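# Finish work order and sort machined parts into trays

## Task

Act as the cell operator and assume nothing about what the previous shift left behind: complete the work order and place the good part in the good tray. Any part that fails goes to the rework tray if further machining can still fix it, otherwise to the scrap tray. At the end the machine and the gauge must both be idle, with no alarm standing, the doors shut and no loose item left inside the machine.

## Robot and tools

Robot: two arms, left_arm and right_arm. Each has six joints in this order: waist, shoulder, elbow, forearm roll, wrist pitch, wrist roll. Each also has a two-finger gripper whose fingers can fold. Grip in the fingertip quarter of the pads; nearer the palm, narrow parts slip and wide ones get squeezed too hard. The machine sits behind the arm bases, toward -x.

Scene frame: origin at table-top height, midway between the nominal arm bases; +z up, +x out over the table, left_arm on the +y side. end_effector_position is in metres and marks the point between closed pads; the fingertips reach about 33 mm past it. Orientation is end_effector_quat_wxyz. Joint positions are in rad and joint velocities in rad/s, one block per arm.

execute_actions(actions, cameras): actions holds at most one action. An empty list just returns state and images. An action may hold rows, steps (1 to 450, each step 1/30 s, default 15), until, and device keys (machine, gauge).

Each row is one flat list of 18 numbers, all in [-1, 1]. The first 9 are left_arm: six joint offsets, then gripper position, force_limit, speed. The last 9 are the same for right_arm. Joint numbers are offsets from the Joint targets as they stood when the call began, not from the previous row. Scale: 1.0 = 1.553 rad for waist and shoulder, 2.33 for elbow, 2.913 for the three wrist joints. Up to 15 rows, one per control step. Then the arm keeps heading for the last row's target until steps run out. Send 0 offsets to hold an arm.

Gripper numbers are absolute commands, not offsets. Position +1 is fully open (140 mm), the pads meet near -0.8, and -1 closes until blocked. force_limit runs from about 14 N at -1 to 58 N at +1. speed runs from about 30 mm/s at -1 to 250 mm/s at +1, and faster closing grips harder. Both start at +1. To leave a gripper alone, resend its last three numbers. A 0 is a real command, not a hold.

until: ends the action early once device conditions hold. Example: {"machine":{"queue":["!=","running"]}}. A number needs a comparison: =, !=, <, <=, >, >=. {"all":{"status":"ended"}} and {"any":{"status":"ended"}} also work. until reads only machine and gauge.

move(target, speed, blend, stop_force, zero, blocking, cameras): target is one 18-number row, or a list of up to 15 rows. Joint offsets again count from the current Joint targets, for every row. speed is rad/s of the joint with the farthest to go, 0.01 to 3.92, default 0.5. Use far less when you expect contact. blend is in rad, for rounding corners in a list. stop_force is in N (10 to 80, one value for both arms). It ends an arm's path when its estimated push exceeds that, but it is unreliable at full reach or with a straight wrist. Leave it out when moving away from a contact. zero (default true) re-zeroes the force before the move. blocking=false returns after 0.5 s while the move continues. Then call wait or stop before sending rows or another move. The result adds a move: line with done, off_target, moving, held or fault.

wait(seconds 0 to 10) lets time pass. stop brakes a running move but does not stop devices. zoom_image(camera, region [x0,y0,x1,y1], at most 504x504 px) enlarges part of the latest image from cam_high, cam_low, cam_machine, cam_left_wrist or cam_right_wrist. show_instructions shows the reference pages, including the work order. finished_scene(scene) ends the current scene for good; do it only when everything is settled.

machine keys: door shut/open, vise clamp/open, page, register + value (-9999 to 9999) + write, cycle_start, reset, feed_hold, home, probe, tool_set, tool_change, air_blast, stop. You may give a list of up to 8 objects, run in order. A new command replaces the rest of a running list. Lengths are mm in machine coordinates, all zero or negative. The doors stay locked during a cycle until the spindle stops and the head is up. cycle_start needs doors shut, vise clamped, axes at the load place and a valid program number. Check the program number, revision, offsets, the tool table and the alarm before running.

gauge keys: clamp open/shut, measure, blast, stop. Lay the part on the rests near the fence and stop, release it, then clamp shut. measure is accepted only with clamp_state shut and nest all_down. The reading takes about 12 s, with the part untouched. When it finishes, readings rises by one and the rows no_1 to no_20 fill in (mm). Compare them to the inspection sheet to decide good, rework or scrap.

Result lines: state, door_state, vise_state, the answer fields (taken, waits_..., refused_...), alarm, cycle_status, cycles_done, entry, the shown page's registers, and the gauge fields. Robot lines: Joint positions, Joint targets, velocities, torques, external torques, flange force, and object_status (2 means gripping something; 3 means at position or pads met). position_measured is in counts: 3 is open, 230 is pads meeting. Watch for joint sent to its limit, joint command not followed, MOTOR HOT and fault lines.

Avoid: dropping or releasing parts in motion, knocking anything off the table, arms hitting or squeezing each other, and pressing into firm surfaces. Contact over 144 N or over a joint's torque limit stops the arm for 10 s. Also avoid holding heavy loads far out, closing the doors on anything, and leaving chips or parts loose in the machine.

Each tool is called as a command line: name --argument value for each argument, lists and objects as JSON in quotes; but a table of rows of numbers goes row by row, as --pt "numbers of a row", without its own name.

Reference images:

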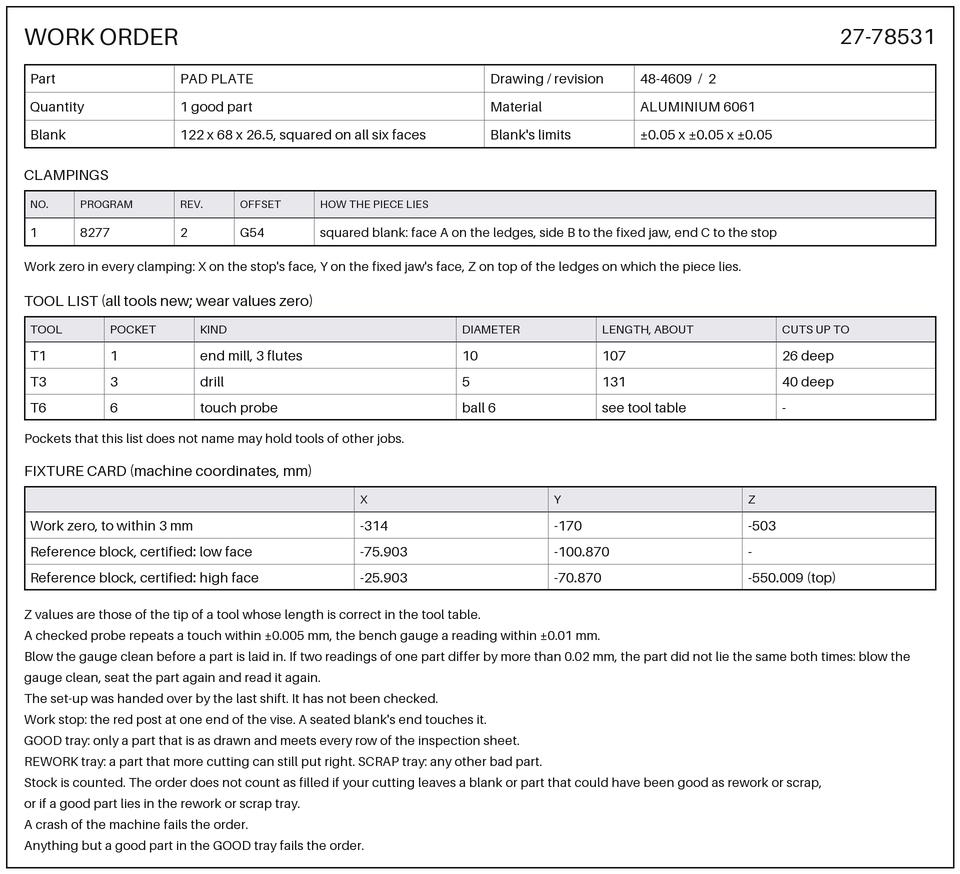

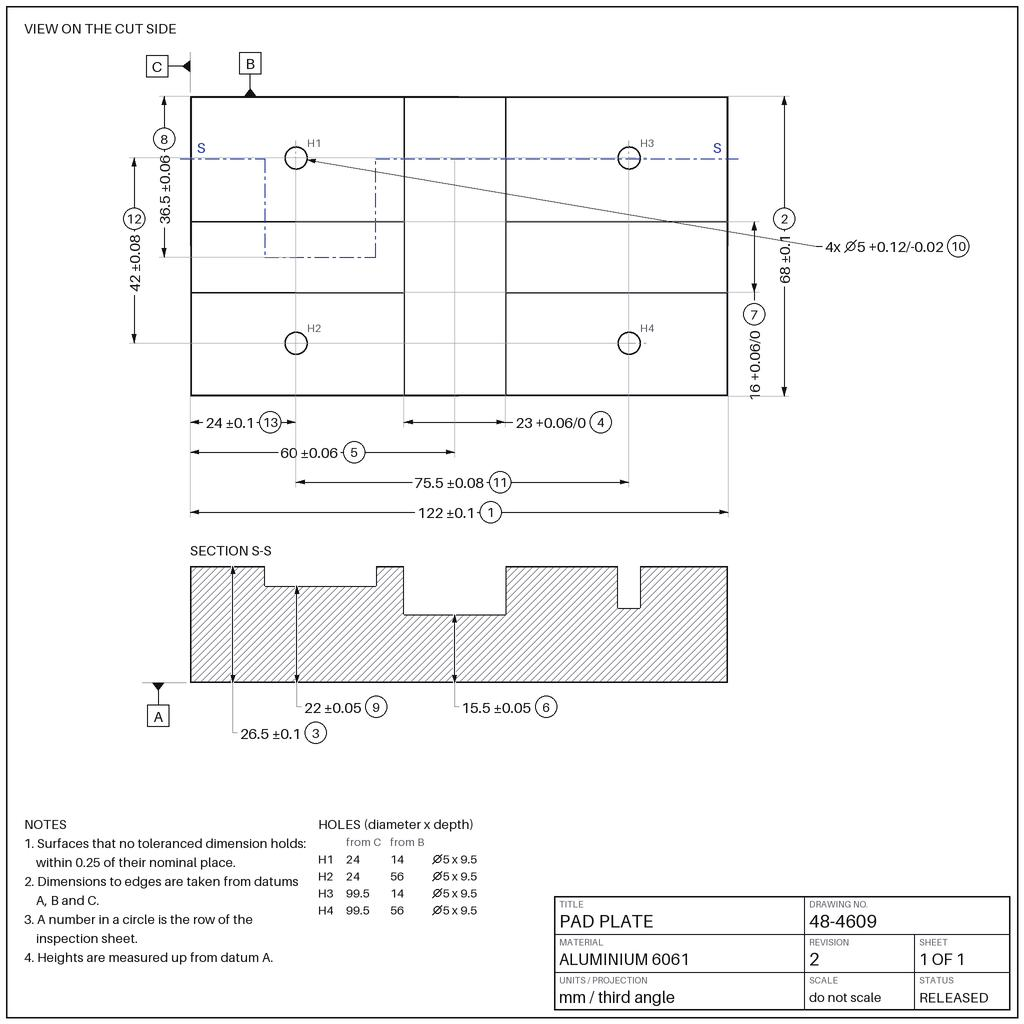

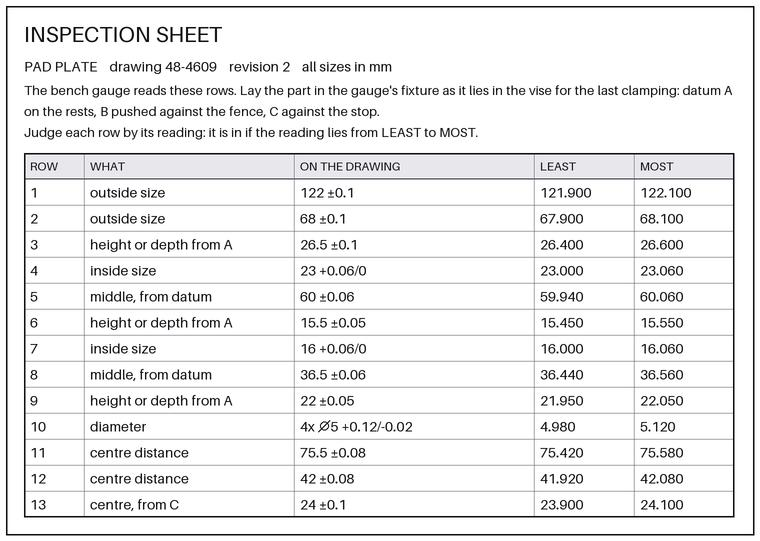

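## Session

execute_actions --actions '[]'

execute_actions --actions '[{"machine":{"page":"program"},"steps":2}]' --cameras '[]'

execute_actions --actions '[{"machine":{"page":"tools"},"steps":2}]' --cameras '[]'

execute_actions --actions '[{"machine":{"page":"measuring"},"steps":2}]' --cameras '[]'

execute_actions --actions '[{"machine":{"page":"position"},"steps":2}]' --cameras '[]'

Scene clock: 0.00 s.
left_arm: end_effector_position=(+0.3657, +0.6460, +0.3691) position_measured=3 object_status=3 end_effector_quat_wxyz=(-0.033, +0.999, -0.027, +0.020) | right_arm: end_effector_position=(+0.5013, -0.4334, +0.3692) position_measured=3 object_status=3 end_effector_quat_wxyz=(+0.000, +0.013, +1.000, +0.000)
Joint positions: left_arm=[-0.195 -0.211 1.886 0.073 1.442 1.383] | right_arm=[-3.002 0.193 -1.87 0 -1.464 1.711]
Joint velocities: within noise
Joint torques (N m): no reading
External joint torques (N m): no reading
Flange force (N): no reading
Joint targets: left_arm=[-0.195 -0.211 1.886 0.073 1.442 1.383] | right_arm=[-3.002 0.193 -1.870 0.000 -1.464 1.711]
Tool commands: left_gripper/position=+1.0 left_gripper/force_limit=+1.0 left_gripper/speed=+1.0 right_gripper/position=+1.0 right_gripper/force_limit=+1.0 right_gripper/speed=+1.0
machine.work_offsets: g54_x=-314.999 g54_y=-168.996 g54_z=-502.797 g55_x=+0.000 g55_y=+0.000 g55_z=+0.000 g56_x=+0.000 g56_y=+0.000 g56_z=+0.000
machine: state=idle door_state=shut vise_state=closed_empty cycle_status=done cycles_done=0 table_x_mm=0 spindle_rpm=0 page=work_offsets entry=no_entry entries=0 queue=idle queue_left=0
gauge: nest=all_up blocks=free clamp_state=open readings=0

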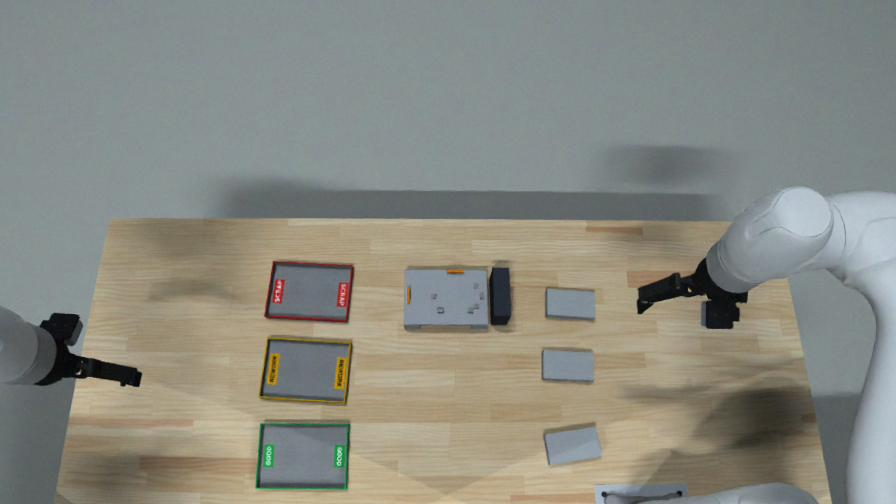

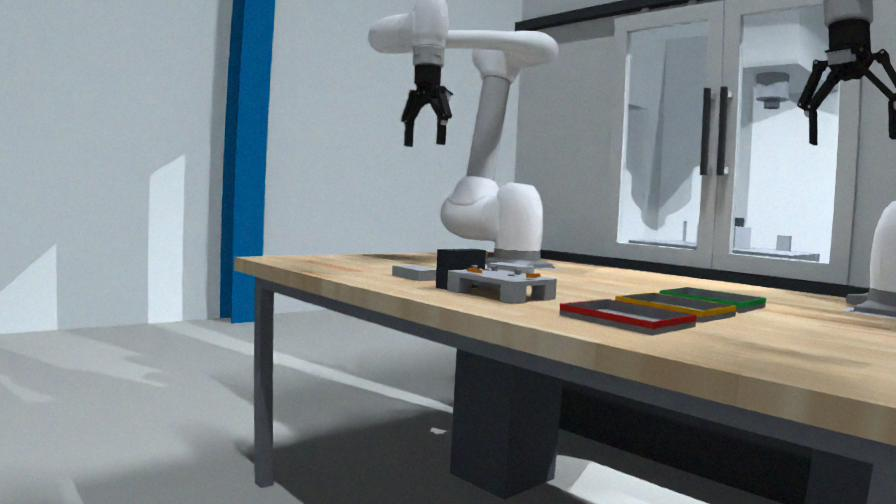

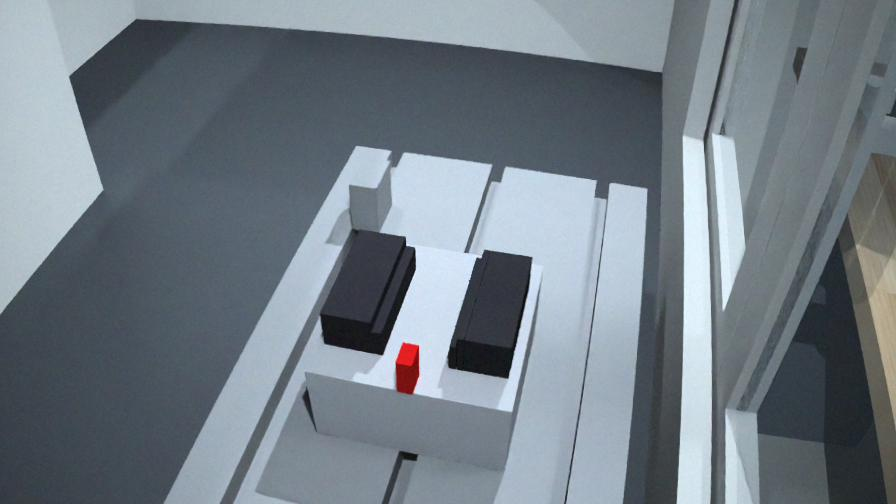

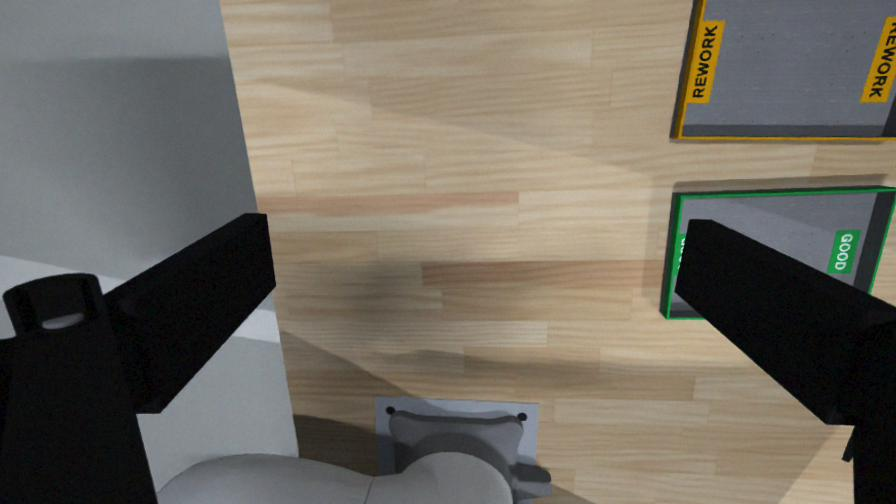

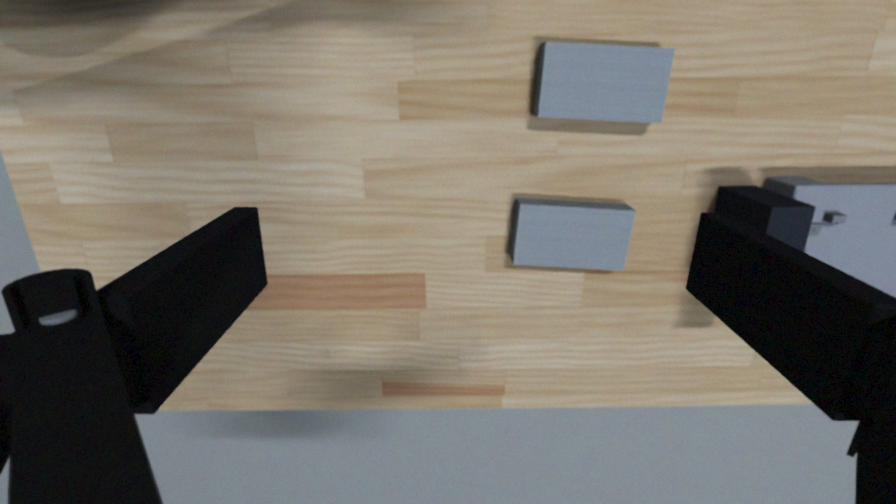

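Scene clock: 0.27 s.
left_arm: end_effector_position=(+0.3657, +0.6460, +0.3691) position_measured=3 object_status=3 end_effector_quat_wxyz=(-0.033, +0.999, -0.027, +0.020) | right_arm: end_effector_position=(+0.5013, -0.4334, +0.3692) position_measured=3 object_status=3 end_effector_quat_wxyz=(+0.000, +0.013, +1.000, +0.000)
Joint positions: left_arm=[-0.195 -0.211 1.886 0.073 1.442 1.383] | right_arm=[-3.002 0.193 -1.87 0 -1.464 1.711]
Joint velocities: within noise
Joint torques (N m): left_arm=[0.45 -20.29 -43.37 4.84 0.22 -0.4] | right_arm=[0.61 21.23 43.47 -4.7 -0.01 -0.02]
External joint torques (N m): left_arm=[-0.6 0.35 1.11 -0.32 -0.34 0.4] | right_arm=[-0.61 0.53 -1.84 0.44 -0.04 0.02]
Flange force (N): left_arm=[-0.9 0.5 2.4] | right_arm=[3.1 -1.5 2.9]
Joint targets: left_arm=[-0.195 -0.211 1.886 0.073 1.442 1.383] | right_arm=[-3.002 0.193 -1.870 0.000 -1.464 1.711]
Tool commands: left_gripper/position=+1.0 left_gripper/force_limit=+1.0 left_gripper/speed=+1.0 right_gripper/position=+1.0 right_gripper/force_limit=+1.0 right_gripper/speed=+1.0
machine.program: program=+4459 tool_call=+1 tool_in_spindle=+0 program_revision=+3 program_offset=+54 load_peak=+0 stored1_number=+3904 stored1_revision=+5 stored2_number=+4459 stored2_revision=+3 stored3_number=+8277 stored3_revision=+2 stored4_number=+0 stored4_revision=+0 cycles=+0
machine: state=idle door_state=shut vise_state=closed_empty cycle_status=done cycles_done=0 table_x_mm=0 spindle_rpm=0 page=program entry=no_entry entries=0 queue=done queue_left=0
gauge: nest=all_up blocks=free clamp_state=open readings=0
No camera images: "cameras" was empty.

Scene clock: 0.53 s.
left_arm: end_effector_position=(+0.3657, +0.6460, +0.3691) position_measured=3 object_status=3 end_effector_quat_wxyz=(-0.033, +0.999, -0.027, +0.020) | right_arm: end_effector_position=(+0.5013, -0.4334, +0.3692) position_measured=3 object_status=3 end_effector_quat_wxyz=(+0.000, +0.013, +1.000, +0.000)
Joint positions: left_arm=[-0.195 -0.211 1.886 0.073 1.442 1.383] | right_arm=[-3.002 0.193 -1.87 0 -1.464 1.711]
Joint velocities: within noise
Joint torques (N m): left_arm=[-0.12 -20.1 -43.57 4.79 0.19 -0.31] | right_arm=[0.72 20.98 43.38 -4.69 -0.01 -0.06]
External joint torques (N m): left_arm=[0.16 -0.68 0.97 -0.24 -0.32 0.31] | right_arm=[-0.73 0.8 -1.74 0.41 -0.05 0.06]
Flange force (N): left_arm=[-2.2 -1.2 2.0] | right_arm=[3.5 -1.7 2.7]
Joint targets: left_arm=[-0.195 -0.211 1.886 0.073 1.442 1.383] | right_arm=[-3.002 0.193 -1.870 0.000 -1.464 1.711]
Tool commands: left_gripper/position=+1.0 left_gripper/force_limit=+1.0 left_gripper/speed=+1.0 right_gripper/position=+1.0 right_gripper/force_limit=+1.0 right_gripper/speed=+1.0
machine.tools: t1_length=+107.409 t1_length_wear=+0.000 t1_diameter=+9.986 t1_diameter_wear=+0.000 t1_pocket=+1.000 t2_length=+139.136 t2_length_wear=+0.000 t2_diameter=+15.993 t2_diameter_wear=+0.000 t2_pocket=+2.000 t3_length=+131.159 t3_length_wear=+0.000 t3_diameter=+5.001 t3_diameter_wear=+0.000 t3_pocket=+3.000 t4_length=+115.925 t4_length_wear=+0.000 t4_diameter=+6.000 t4_diameter_wear=+0.000 t4_pocket=+4.000 t5_length=+121.979 t5_length_wear=+0.000 t5_diameter=+3.992 t5_diameter_wear=+0.000 t5_pocket=+5.000 t6_length=+170.350 t6_length_wear=+0.000 t6_diameter=+6.000 t6_diameter_wear=+0.000 t6_pocket=+6.000
machine: state=idle door_state=shut vise_state=closed_empty cycle_status=done cycles_done=0 table_x_mm=0 spindle_rpm=0 page=tools entry=no_entry entries=0 queue=done queue_left=0
gauge: nest=all_up blocks=free clamp_state=open readings=0
No camera images: "cameras" was empty.

Scene clock: 0.80 s.
left_arm: end_effector_position=(+0.3657, +0.6460, +0.3691) position_measured=3 object_status=3 end_effector_quat_wxyz=(-0.033, +0.999, -0.027, +0.020) | right_arm: end_effector_position=(+0.5013, -0.4334, +0.3692) position_measured=3 object_status=3 end_effector_quat_wxyz=(+0.000, +0.013, +1.000, +0.000)
Joint positions: left_arm=[-0.195 -0.211 1.886 0.073 1.442 1.383] | right_arm=[-3.002 0.193 -1.87 0 -1.464 1.711]
Joint velocities: within noise
Joint torques (N m): left_arm=[0.49 -19.98 -43.82 4.82 0.22 -0.36] | right_arm=[0.22 21.19 43.33 -4.7 -0.05 -0.07]
External joint torques (N m): left_arm=[-0.5 -0.75 1.37 -0.28 -0.33 0.35] | right_arm=[-0.22 0.6 -1.76 0.43 -0.01 0.07]
Flange force (N): left_arm=[-3.1 0.2 2.6] | right_arm=[3.3 -0.6 2.8]
Joint targets: left_arm=[-0.195 -0.211 1.886 0.073 1.442 1.383] | right_arm=[-3.002 0.193 -1.870 0.000 -1.464 1.711]
Tool commands: left_gripper/position=+1.0 left_gripper/force_limit=+1.0 left_gripper/speed=+1.0 right_gripper/position=+1.0 right_gripper/force_limit=+1.0 right_gripper/speed=+1.0
machine.measuring: probe_x=+0.000 probe_y=+0.000 probe_z=+0.000 probe_move_x=+0.000 probe_move_y=+0.000 probe_move_z=+0.000 probe_radius=+2.990 probe_off_x=+0.000 probe_off_y=+0.000 setter_z=-520.000 probe_touched=+0 probe_found_x=+0.000 probe_found_y=+0.000 probe_found_z=+0.000 set_length=+0.000 set_diameter=+0.000
machine: state=idle door_state=shut vise_state=closed_empty cycle_status=done cycles_done=0 table_x_mm=0 spindle_rpm=0 page=measuring entry=no_entry entries=0 queue=done queue_left=0
gauge: nest=all_up blocks=free clamp_state=open readings=0
No camera images: "cameras" was empty.

Scene clock: 1.07 s.
left_arm: end_effector_position=(+0.3657, +0.6460, +0.3691) position_measured=3 object_status=3 end_effector_quat_wxyz=(-0.033, +0.999, -0.027, +0.020) | right_arm: end_effector_position=(+0.5013, -0.4334, +0.3692) position_measured=3 object_status=3 end_effector_quat_wxyz=(+0.000, +0.013, +1.000, +0.000)
Joint positions: left_arm=[-0.195 -0.211 1.886 0.073 1.442 1.383] | right_arm=[-3.002 0.193 -1.87 0 -1.464 1.711]
Joint velocities: within noise
Joint torques (N m): left_arm=[0.17 -20.25 -43.72 4.9 0.19 -0.41] | right_arm=[0.32 21.17 43.53 -4.73 0.02 -0.12]
External joint torques (N m): left_arm=[-0.17 -0.09 1.42 -0.38 -0.31 0.4] | right_arm=[-0.34 0.67 -1.9 0.46 -0.08 0.12]
Flange force (N): left_arm=[-1.9 -0.6 2.8] | right_arm=[3.6 -0.7 2.9]
Joint targets: left_arm=[-0.195 -0.211 1.886 0.073 1.442 1.383] | right_arm=[-3.002 0.193 -1.870 0.000 -1.464 1.711]
Tool commands: left_gripper/position=+1.0 left_gripper/force_limit=+1.0 left_gripper/speed=+1.0 right_gripper/position=+1.0 right_gripper/force_limit=+1.0 right_gripper/speed=+1.0
machine.position: pos_x=-164.000 pos_y=-3.000 pos_z=+0.000
machine: state=idle door_state=shut vise_state=closed_empty cycle_status=done cycles_done=0 table_x_mm=0 spindle_rpm=0 page=position entry=no_entry entries=0 queue=done queue_left=0
gauge: nest=all_up blocks=free clamp_state=open readings=0
No camera images: "cameras" was empty.

execute_actions --actions '[{"machine":[{"page":"measuring","register":"program","value":8277,"write":true},{"register":"tool_call","value":6,"write":true},{"tool_change":true},{"tool_set":true}],"gauge":{"blast":true},"steps":450,"until":{"machine":{"queue":["!=","running"]}}}]'

zoom_image --camera "cam_machine" --region '[280, 140, 580, 420]'

zoom_image --camera "cam_high" --region '[230, 240, 630, 504]'

Scene clock: 24.63 s.
left_arm: end_effector_position=(+0.3657, +0.6460, +0.3691) position_measured=3 object_status=3 end_effector_quat_wxyz=(-0.033, +0.999, -0.027, +0.020) | right_arm: end_effector_position=(+0.5013, -0.4334, +0.3692) position_measured=3 object_status=3 end_effector_quat_wxyz=(+0.000, +0.013, +1.000, +0.000)
Joint positions: left_arm=[-0.195 -0.211 1.886 0.073 1.442 1.383] | right_arm=[-3.002 0.193 -1.87 0 -1.464 1.711]
Joint velocities: within noise
Joint torques (N m): left_arm=[-0.2 -20.41 -43.66 4.85 0.15 -0.38] | right_arm=[0.79 21.01 43.27 -4.67 0 -0.06]
External joint torques (N m): left_arm=[0.15 0.14 1.27 -0.32 -0.27 0.38] | right_arm=[-0.78 0.86 -1.59 0.39 -0.05 0.06]
Flange force (N): left_arm=[-1.2 -1.2 2.6] | right_arm=[3.3 -1.8 2.4]
Joint targets: left_arm=[-0.195 -0.211 1.886 0.073 1.442 1.383] | right_arm=[-3.002 0.193 -1.870 0.000 -1.464 1.711]
Tool commands: left_gripper/position=+1.0 left_gripper/force_limit=+1.0 left_gripper/speed=+1.0 right_gripper/position=+1.0 right_gripper/force_limit=+1.0 right_gripper/speed=+1.0
machine.measuring: probe_x=+0.000 probe_y=+0.000 probe_z=+0.000 probe_move_x=+0.000 probe_move_y=+0.000 probe_move_z=+0.000 probe_radius=+2.990 probe_off_x=+0.000 probe_off_y=+0.000 setter_z=-520.000 probe_touched=+0 probe_found_x=+0.000 probe_found_y=+0.000 probe_found_z=+0.000 set_length=+0.000 set_diameter=+0.000
machine: state=busy door_state=shut vise_state=closed_empty cycle_status=moving cycles_done=0 table_x_mm=325 spindle_rpm=0 page=measuring entries=4 queue=running queue_left=0
gauge: nest=all_up blocks=free clamp_state=open message=taken readings=0

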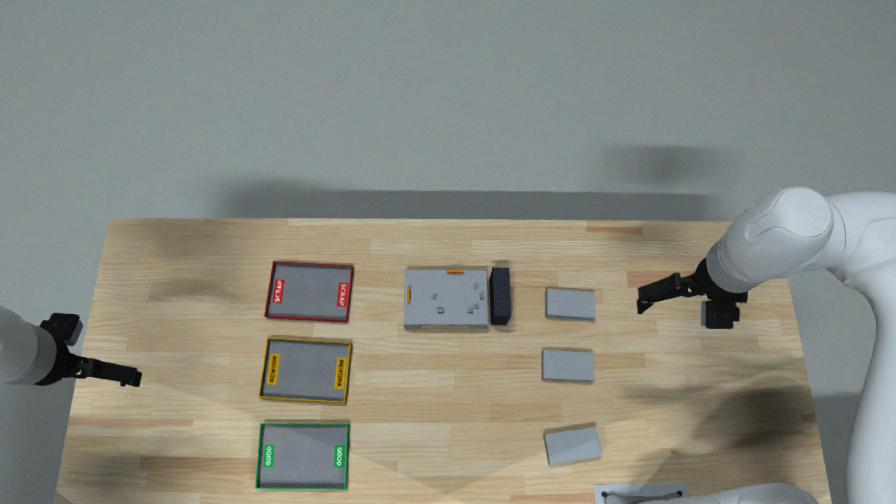

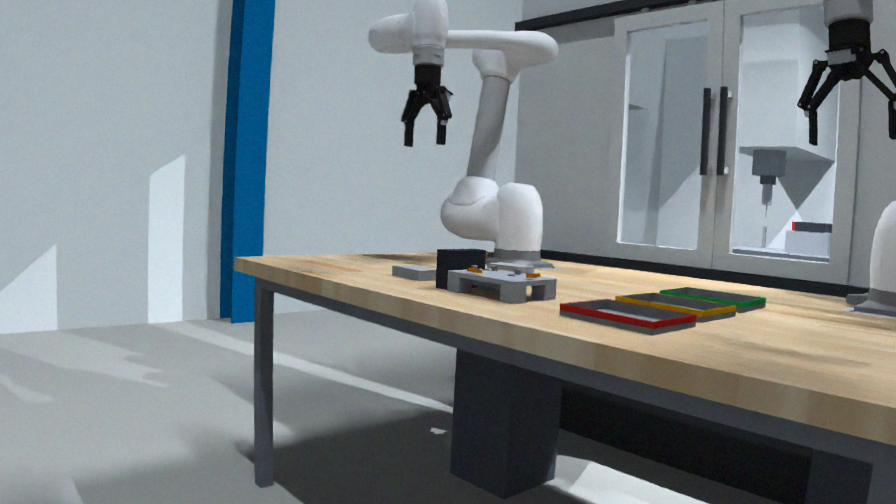

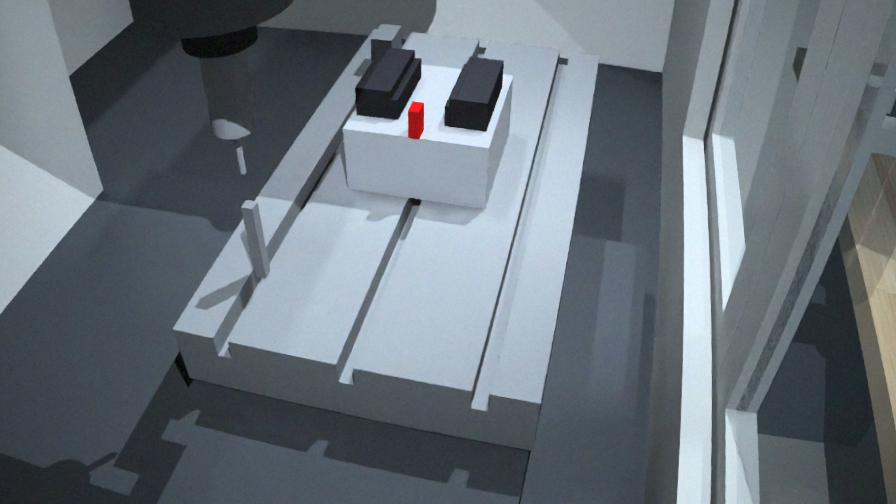

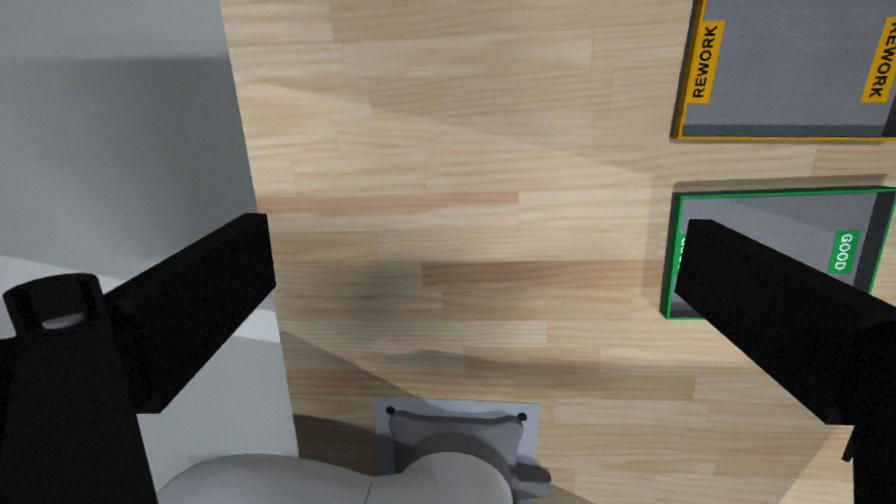

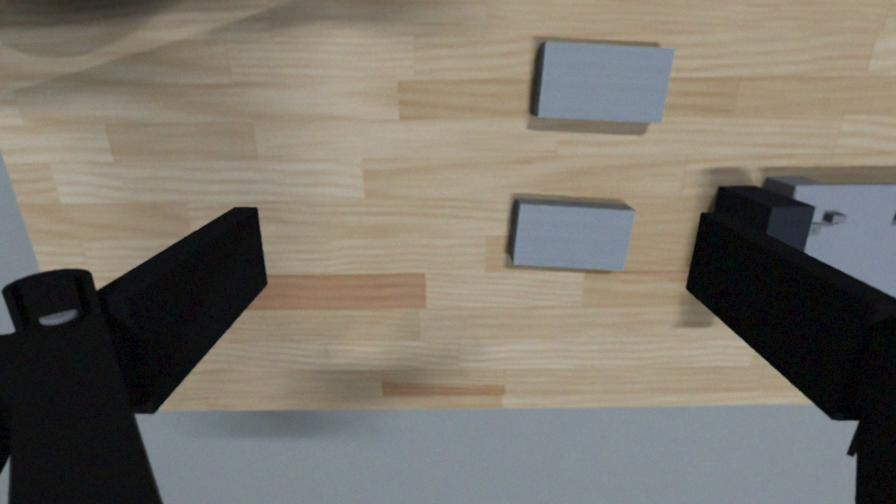

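Scaled by 1.680 from the camera's 896x504 image, which has a finer 1280x720 frame.

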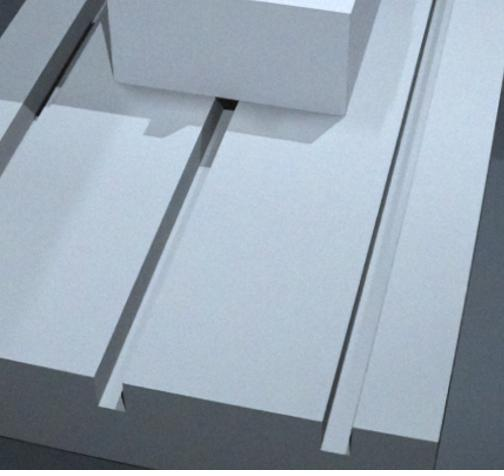

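Scaled by 1.260 from the camera's 896x504 image, which has a finer 1280x720 frame.

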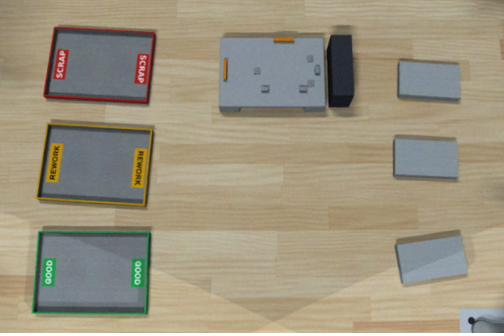

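execute_actions --actions '[{"steps":450,"until":{"machine":{"queue":["!=","running"]}}}]' --cameras '[]'

execute_actions --actions '[{"steps":450,"until":{"machine":{"queue":["!=","running"]}}}]' --cameras '[]'

Scene clock: 33.67 s.
left_arm: end_effector_position=(+0.3657, +0.6460, +0.3691) position_measured=3 object_status=3 end_effector_quat_wxyz=(-0.033, +0.999, -0.027, +0.020) | right_arm: end_effector_position=(+0.5013, -0.4334, +0.3692) position_measured=3 object_status=3 end_effector_quat_wxyz=(+0.000, +0.013, +1.000, +0.000)
Joint positions: left_arm=[-0.195 -0.211 1.886 0.073 1.442 1.383] | right_arm=[-3.002 0.193 -1.87 0 -1.464 1.711]
Joint velocities: within noise
Joint torques (N m): left_arm=[0.36 -20.15 -43.5 4.84 0.22 -0.41] | right_arm=[0.33 20.78 43.32 -4.67 -0.06 -0.05]
External joint torques (N m): left_arm=[-0.23 -0.49 1.12 -0.31 -0.34 0.4] | right_arm=[-0.32 1.06 -1.65 0.39 0.01 0.05]
Flange force (N): left_arm=[-2.1 -0.5 2.3] | right_arm=[3.9 -0.9 2.6]
Joint targets: left_arm=[-0.195 -0.211 1.886 0.073 1.442 1.383] | right_arm=[-3.002 0.193 -1.870 0.000 -1.464 1.711]
Tool commands: left_gripper/position=+1.0 left_gripper/force_limit=+1.0 left_gripper/speed=+1.0 right_gripper/position=+1.0 right_gripper/force_limit=+1.0 right_gripper/speed=+1.0
machine.measuring: probe_x=+0.000 probe_y=+0.000 probe_z=+0.000 probe_move_x=+0.000 probe_move_y=+0.000 probe_move_z=+0.000 probe_radius=+2.990 probe_off_x=+0.000 probe_off_y=+0.000 setter_z=-520.000 probe_touched=+0 probe_found_x=+0.000 probe_found_y=+0.000 probe_found_z=+0.000 set_length=+170.352 set_diameter=+6.000
machine: state=idle door_state=shut vise_state=closed_empty cycle_status=done cycles_done=0 table_x_mm=0 spindle_rpm=0 page=measuring entries=4 queue=done queue_left=0
gauge: nest=all_up blocks=free clamp_state=open message=taken readings=0
No camera images: "cameras" was empty.

Scene clock: 33.90 s.
left_arm: end_effector_position=(+0.3657, +0.6460, +0.3691) position_measured=3 object_status=3 end_effector_quat_wxyz=(-0.033, +0.999, -0.027, +0.020) | right_arm: end_effector_position=(+0.5013, -0.4334, +0.3692) position_measured=3 object_status=3 end_effector_quat_wxyz=(+0.000, +0.013, +1.000, +0.000)
Joint positions: left_arm=[-0.195 -0.211 1.886 0.073 1.442 1.383] | right_arm=[-3.002 0.193 -1.87 0 -1.464 1.711]
Joint velocities: within noise
Joint torques (N m): left_arm=[-0.1 -20.45 -43.37 4.85 0.26 -0.4] | right_arm=[0.5 21.31 43.24 -4.67 -0.02 -0.07]
External joint torques (N m): left_arm=[0.17 -0.34 0.89 -0.31 -0.38 0.39] | right_arm=[-0.51 0.5 -1.58 0.4 -0.03 0.07]
Flange force (N): left_arm=[-1.4 -1.4 2.1] | right_arm=[2.8 -1.2 2.5]
Joint targets: left_arm=[-0.195 -0.211 1.886 0.073 1.442 1.383] | right_arm=[-3.002 0.193 -1.870 0.000 -1.464 1.711]
Tool commands: left_gripper/position=+1.0 left_gripper/force_limit=+1.0 left_gripper/speed=+1.0 right_gripper/position=+1.0 right_gripper/force_limit=+1.0 right_gripper/speed=+1.0
machine.measuring: probe_x=+0.000 probe_y=+0.000 probe_z=+0.000 probe_move_x=+0.000 probe_move_y=+0.000 probe_move_z=+0.000 probe_radius=+2.990 probe_off_x=+0.000 probe_off_y=+0.000 setter_z=-520.000 probe_touched=+0 probe_found_x=+0.000 probe_found_y=+0.000 probe_found_z=+0.000 set_length=+170.352 set_diameter=+6.000
machine: state=idle door_state=shut vise_state=closed_empty cycle_status=done cycles_done=0 table_x_mm=0 spindle_rpm=0 page=measuring entries=4 queue=done queue_left=0
gauge: nest=all_up blocks=free clamp_state=open message=taken readings=0
No camera images: "cameras" was empty.

execute_actions --actions '[{"machine":[{"register":"probe_x","value":-50.9,"write":true},{"register":"probe_y","value":-85.9,"write":true},{"register":"probe_z","value":-542,"write":true},{"register":"probe_move_z","value":-15,"write":true,"probe":true}],"steps":450,"until":{"machine":{"queue":["!=","running"]}}}]' --cameras '[]'

execute_actions --actions '[{"machine":[{"register":"probe_move_z","value":0,"write":true},{"register":"probe_x","value":-85.9,"write":true},{"register":"probe_z","value":-556,"write":true},{"register":"probe_move_x","value":15,"write":true,"probe":true}],"steps":450,"until":{"machine":{"queue":["!=","running"]}}}]' --cameras '[]'

execute_actions --actions '[{"machine":[{"register":"probe_x","value":-15.9,"write":true},{"register":"probe_move_x","value":-15,"write":true,"probe":true}],"steps":450,"until":{"machine":{"queue":["!=","running"]}}}]' --cameras '["cam_machine"]'

execute_actions --actions '[{"machine":[{"register":"probe_move_x","value":0,"write":true},{"register":"probe_x","value":-50.9,"write":true},{"register":"probe_y","value":-60.9,"write":true},{"register":"probe_move_y","value":-15,"write":true,"probe":true}],"steps":450,"until":{"machine":{"queue":["!=","running"]}}}]' --cameras '[]'

execute_actions --actions '[{"machine":[{"register":"probe_y","value":-110.9,"write":true},{"register":"probe_move_y","value":15,"write":true,"probe":true}],"steps":450,"until":{"machine":{"queue":["!=","running"]}}}]' --cameras '["cam_machine"]'

Scene clock: 44.63 s.
left_arm: end_effector_position=(+0.3657, +0.6460, +0.3691) position_measured=3 object_status=3 end_effector_quat_wxyz=(-0.033, +0.999, -0.027, +0.020) | right_arm: end_effector_position=(+0.5013, -0.4334, +0.3692) position_measured=3 object_status=3 end_effector_quat_wxyz=(+0.000, +0.013, +1.000, +0.000)
Joint positions: left_arm=[-0.195 -0.211 1.886 0.073 1.442 1.383] | right_arm=[-3.002 0.193 -1.87 0 -1.464 1.711]
Joint velocities: within noise
Joint torques (N m): left_arm=[0.23 -19.93 -43.65 4.87 0.24 -0.38] | right_arm=[0.35 21.02 43.28 -4.69 -0.07 -0.01]
External joint torques (N m): left_arm=[-0.19 -0.55 1.23 -0.33 -0.36 0.37] | right_arm=[-0.33 0.72 -1.64 0.42 0.02 0.01]
Flange force (N): left_arm=[-2.4 -0.6 2.5] | right_arm=[3.3 -0.9 2.6]
Joint targets: left_arm=[-0.195 -0.211 1.886 0.073 1.442 1.383] | right_arm=[-3.002 0.193 -1.870 0.000 -1.464 1.711]
Tool commands: left_gripper/position=+1.0 left_gripper/force_limit=+1.0 left_gripper/speed=+1.0 right_gripper/position=+1.0 right_gripper/force_limit=+1.0 right_gripper/speed=+1.0
machine.measuring: probe_x=-50.900 probe_y=-85.900 probe_z=-542.000 probe_move_x=+0.000 probe_move_y=+0.000 probe_move_z=-15.000 probe_radius=+2.990 probe_off_x=+0.000 probe_off_y=+0.000 setter_z=-520.000 probe_touched=+1 probe_found_x=-50.900 probe_found_y=-85.900 probe_found_z=-550.009 set_length=+170.352 set_diameter=+6.000
machine: state=idle door_state=shut vise_state=closed_empty cycle_status=done cycles_done=0 table_x_mm=0 spindle_rpm=0 page=measuring entries=9 queue=done queue_left=0
gauge: nest=all_up blocks=free clamp_state=open message=taken readings=0
No camera images: "cameras" was empty.

Scene clock: 52.90 s.
left_arm: end_effector_position=(+0.3657, +0.6460, +0.3691) position_measured=3 object_status=3 end_effector_quat_wxyz=(-0.033, +0.999, -0.027, +0.020) | right_arm: end_effector_position=(+0.5013, -0.4334, +0.3692) position_measured=3 object_status=3 end_effector_quat_wxyz=(+0.000, +0.013, +1.000, +0.000)
Joint positions: left_arm=[-0.195 -0.211 1.886 0.073 1.442 1.383] | right_arm=[-3.002 0.193 -1.87 0 -1.464 1.711]
Joint velocities: within noise
Joint torques (N m): left_arm=[0.34 -20.64 -43.63 4.87 0.24 -0.33] | right_arm=[0.29 21.38 43.57 -4.73 0.03 -0.05]
External joint torques (N m): left_arm=[-0.34 0.02 1.11 -0.33 -0.37 0.32] | right_arm=[-0.24 0.45 -1.9 0.46 -0.08 0.05]
Flange force (N): left_arm=[-1.4 0.0 2.4] | right_arm=[3.2 -0.6 2.9]
Joint targets: left_arm=[-0.195 -0.211 1.886 0.073 1.442 1.383] | right_arm=[-3.002 0.193 -1.870 0.000 -1.464 1.711]
Tool commands: left_gripper/position=+1.0 left_gripper/force_limit=+1.0 left_gripper/speed=+1.0 right_gripper/position=+1.0 right_gripper/force_limit=+1.0 right_gripper/speed=+1.0
machine.measuring: probe_x=-85.900 probe_y=-85.900 probe_z=-556.000 probe_move_x=+15.000 probe_move_y=+0.000 probe_move_z=+0.000 probe_radius=+2.990 probe_off_x=+0.000 probe_off_y=+0.000 setter_z=-520.000 probe_touched=+1 probe_found_x=-75.902 probe_found_y=-85.900 probe_found_z=-556.000 set_length=+170.352 set_diameter=+6.000
machine: state=idle door_state=shut vise_state=closed_empty cycle_status=done cycles_done=0 table_x_mm=0 spindle_rpm=0 page=measuring entries=14 queue=done queue_left=0
gauge: nest=all_up blocks=free clamp_state=open message=taken readings=0
No camera images: "cameras" was empty.

Scene clock: 61.03 s.
left_arm: end_effector_position=(+0.3657, +0.6460, +0.3691) position_measured=3 object_status=3 end_effector_quat_wxyz=(-0.033, +0.999, -0.027, +0.020) | right_arm: end_effector_position=(+0.5013, -0.4334, +0.3692) position_measured=3 object_status=3 end_effector_quat_wxyz=(+0.000, +0.013, +1.000, +0.000)
Joint positions: left_arm=[-0.195 -0.211 1.886 0.073 1.442 1.383] | right_arm=[-3.002 0.193 -1.87 0 -1.464 1.711]
Joint velocities: within noise
Joint torques (N m): left_arm=[0.74 -20.29 -43.41 4.82 0.18 -0.38] | right_arm=[0.02 21.28 43.56 -4.7 -0.03 -0.12]
External joint torques (N m): left_arm=[-0.76 -0.28 0.97 -0.28 -0.29 0.38] | right_arm=[0.02 0.5 -1.91 0.43 -0.02 0.12]
Flange force (N): left_arm=[-1.8 0.8 1.9] | right_arm=[3.4 0.1 3.0]
Joint targets: left_arm=[-0.195 -0.211 1.886 0.073 1.442 1.383] | right_arm=[-3.002 0.193 -1.870 0.000 -1.464 1.711]
Tool commands: left_gripper/position=+1.0 left_gripper/force_limit=+1.0 left_gripper/speed=+1.0 right_gripper/position=+1.0 right_gripper/force_limit=+1.0 right_gripper/speed=+1.0
machine.measuring: probe_x=-15.900 probe_y=-85.900 probe_z=-556.000 probe_move_x=-15.000 probe_move_y=+0.000 probe_move_z=+0.000 probe_radius=+2.990 probe_off_x=+0.000 probe_off_y=+0.000 setter_z=-520.000 probe_touched=+1 probe_found_x=-25.902 probe_found_y=-85.900 probe_found_z=-556.000 set_length=+170.352 set_diameter=+6.000
machine: state=idle door_state=shut vise_state=closed_empty cycle_status=done cycles_done=0 table_x_mm=0 spindle_rpm=0 page=measuring entries=17 queue=done queue_left=0
gauge: nest=all_up blocks=free clamp_state=open message=taken readings=0
Images, in order (width x height): cam_machine 896x504.

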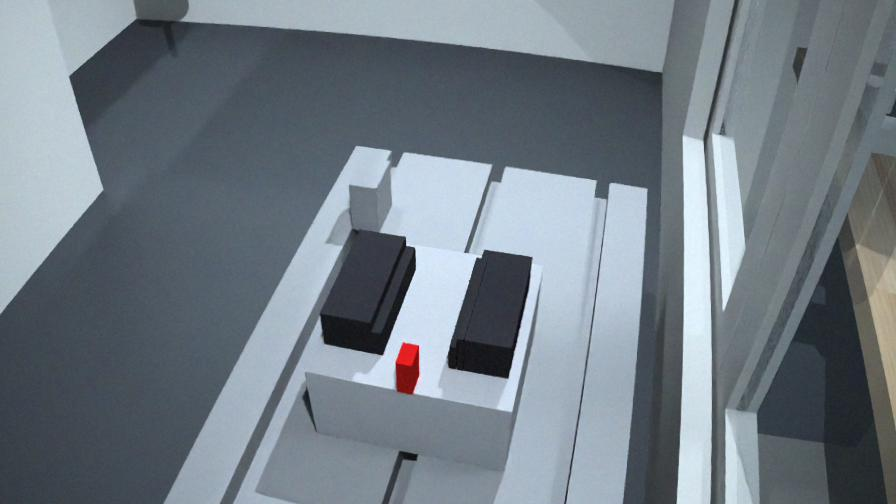

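Scene clock: 69.37 s.
left_arm: end_effector_position=(+0.3657, +0.6460, +0.3691) position_measured=3 object_status=3 end_effector_quat_wxyz=(-0.033, +0.999, -0.027, +0.020) | right_arm: end_effector_position=(+0.5013, -0.4334, +0.3692) position_measured=3 object_status=3 end_effector_quat_wxyz=(+0.000, +0.013, +1.000, +0.000)
Joint positions: left_arm=[-0.195 -0.211 1.886 0.073 1.442 1.383] | right_arm=[-3.002 0.193 -1.87 0 -1.464 1.711]
Joint velocities: within noise
Joint torques (N m): left_arm=[0.28 -19.93 -43.72 4.87 0.22 -0.39] | right_arm=[0.29 21.45 43.31 -4.73 0.02 -0.06]
External joint torques (N m): left_arm=[-0.15 -0.87 1.25 -0.32 -0.34 0.39] | right_arm=[-0.34 0.34 -1.69 0.45 -0.07 0.06]
Flange force (N): left_arm=[-2.9 -0.8 2.4] | right_arm=[2.7 -0.8 2.6]
Joint targets: left_arm=[-0.195 -0.211 1.886 0.073 1.442 1.383] | right_arm=[-3.002 0.193 -1.870 0.000 -1.464 1.711]
Tool commands: left_gripper/position=+1.0 left_gripper/force_limit=+1.0 left_gripper/speed=+1.0 right_gripper/position=+1.0 right_gripper/force_limit=+1.0 right_gripper/speed=+1.0
machine.measuring: probe_x=-50.900 probe_y=-60.900 probe_z=-556.000 probe_move_x=+0.000 probe_move_y=-15.000 probe_move_z=+0.000 probe_radius=+2.990 probe_off_x=+0.000 probe_off_y=+0.000 setter_z=-520.000 probe_touched=+1 probe_found_x=-50.900 probe_found_y=-70.869 probe_found_z=-556.000 set_length=+170.352 set_diameter=+6.000
machine: state=idle door_state=shut vise_state=closed_empty cycle_status=done cycles_done=0 table_x_mm=0 spindle_rpm=0 page=measuring entries=22 queue=done queue_left=0
gauge: nest=all_up blocks=free clamp_state=open message=taken readings=0
No camera images: "cameras" was empty.

Scene clock: 77.47 s.
left_arm: end_effector_position=(+0.3657, +0.6460, +0.3691) position_measured=3 object_status=3 end_effector_quat_wxyz=(-0.033, +0.999, -0.027, +0.020) | right_arm: end_effector_position=(+0.5013, -0.4334, +0.3692) position_measured=3 object_status=3 end_effector_quat_wxyz=(+0.000, +0.013, +1.000, +0.000)
Joint positions: left_arm=[-0.195 -0.211 1.886 0.073 1.442 1.383] | right_arm=[-3.002 0.193 -1.87 0 -1.464 1.711]
Joint velocities: within noise
Joint torques (N m): left_arm=[0.38 -20.62 -43.73 4.85 0.16 -0.37] | right_arm=[0.18 20.93 43.39 -4.69 -0.06 -0.04]
External joint torques (N m): left_arm=[-0.4 0.52 1.41 -0.32 -0.28 0.37] | right_arm=[-0.19 0.84 -1.72 0.4 0.01 0.04]
Flange force (N): left_arm=[-1.0 0.1 2.9] | right_arm=[3.6 -0.6 2.7]
Joint targets: left_arm=[-0.195 -0.211 1.886 0.073 1.442 1.383] | right_arm=[-3.002 0.193 -1.870 0.000 -1.464 1.711]
Tool commands: left_gripper/position=+1.0 left_gripper/force_limit=+1.0 left_gripper/speed=+1.0 right_gripper/position=+1.0 right_gripper/force_limit=+1.0 right_gripper/speed=+1.0
machine.measuring: probe_x=-50.900 probe_y=-110.900 probe_z=-556.000 probe_move_x=+0.000 probe_move_y=+15.000 probe_move_z=+0.000 probe_radius=+2.990 probe_off_x=+0.000 probe_off_y=+0.000 setter_z=-520.000 probe_touched=+1 probe_found_x=-50.900 probe_found_y=-100.870 probe_found_z=-556.000 set_length=+170.352 set_diameter=+6.000
machine: state=idle door_state=shut vise_state=closed_empty cycle_status=done cycles_done=0 table_x_mm=0 spindle_rpm=0 page=measuring entries=25 queue=done queue_left=0
gauge: nest=all_up blocks=free clamp_state=open message=taken readings=0
Images, in order (width x height): cam_machine 896x504.

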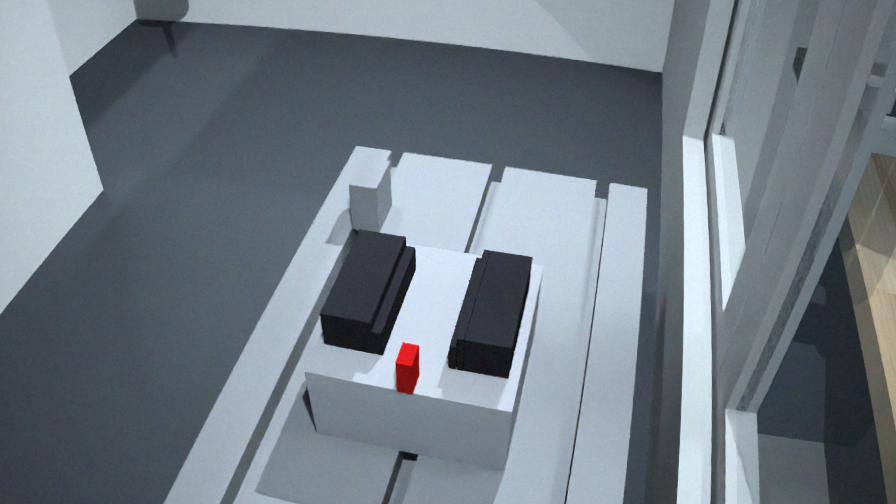

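execute_actions --actions '[{"machine":[{"air_blast":true},{"register":"probe_move_y","value":0,"write":true},{"register":"probe_x","value":-260,"write":true},{"register":"probe_y","value":-175,"write":true},{"register":"probe_z","value":-494,"write":true},{"register":"probe_move_z","value":-15,"write":true,"probe":true}],"steps":450,"until":{"machine":{"queue":["!=","running"]}}}]' --cameras '[]'

zoom_image --camera "cam_machine" --region '[300, 210, 560, 410]'

Scene clock: 89.13 s.
left_arm: end_effector_position=(+0.3657, +0.6460, +0.3691) position_measured=3 object_status=3 end_effector_quat_wxyz=(-0.033, +0.999, -0.027, +0.020) | right_arm: end_effector_position=(+0.5013, -0.4334, +0.3692) position_measured=3 object_status=3 end_effector_quat_wxyz=(+0.000, +0.013, +1.000, +0.000)
Joint positions: left_arm=[-0.195 -0.211 1.886 0.073 1.442 1.383] | right_arm=[-3.002 0.193 -1.87 0 -1.464 1.711]
Joint velocities: within noise
Joint torques (N m): left_arm=[0.37 -20.24 -43.53 4.84 0.2 -0.4] | right_arm=[0.28 20.94 43.4 -4.67 -0.07 -0.09]
External joint torques (N m): left_arm=[-0.52 -0.04 1.24 -0.32 -0.32 0.4] | right_arm=[-0.3 0.87 -1.76 0.4 0.02 0.09]
Flange force (N): left_arm=[-1.7 0.2 2.5] | right_arm=[3.7 -0.7 2.8]
Joint targets: left_arm=[-0.195 -0.211 1.886 0.073 1.442 1.383] | right_arm=[-3.002 0.193 -1.870 0.000 -1.464 1.711]
Tool commands: left_gripper/position=+1.0 left_gripper/force_limit=+1.0 left_gripper/speed=+1.0 right_gripper/position=+1.0 right_gripper/force_limit=+1.0 right_gripper/speed=+1.0
machine.measuring: probe_x=-260.000 probe_y=-175.000 probe_z=-494.000 probe_move_x=+0.000 probe_move_y=+0.000 probe_move_z=-15.000 probe_radius=+2.990 probe_off_x=+0.000 probe_off_y=+0.000 setter_z=-520.000 probe_touched=+1 probe_found_x=-260.000 probe_found_y=-175.000 probe_found_z=-502.801 set_length=+170.352 set_diameter=+6.000
machine: state=idle door_state=shut vise_state=closed_empty cycle_status=done cycles_done=0 table_x_mm=0 spindle_rpm=0 page=measuring entries=32 queue=done queue_left=0
gauge: nest=all_up blocks=free clamp_state=open message=taken readings=0
No camera images: "cameras" was empty.

Scaled by 1.938 from the camera's 896x504 image, which has a finer 1280x720 frame.

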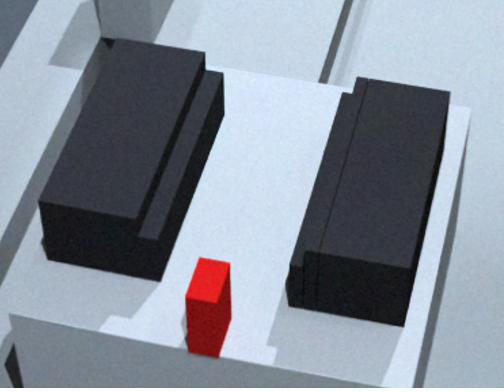

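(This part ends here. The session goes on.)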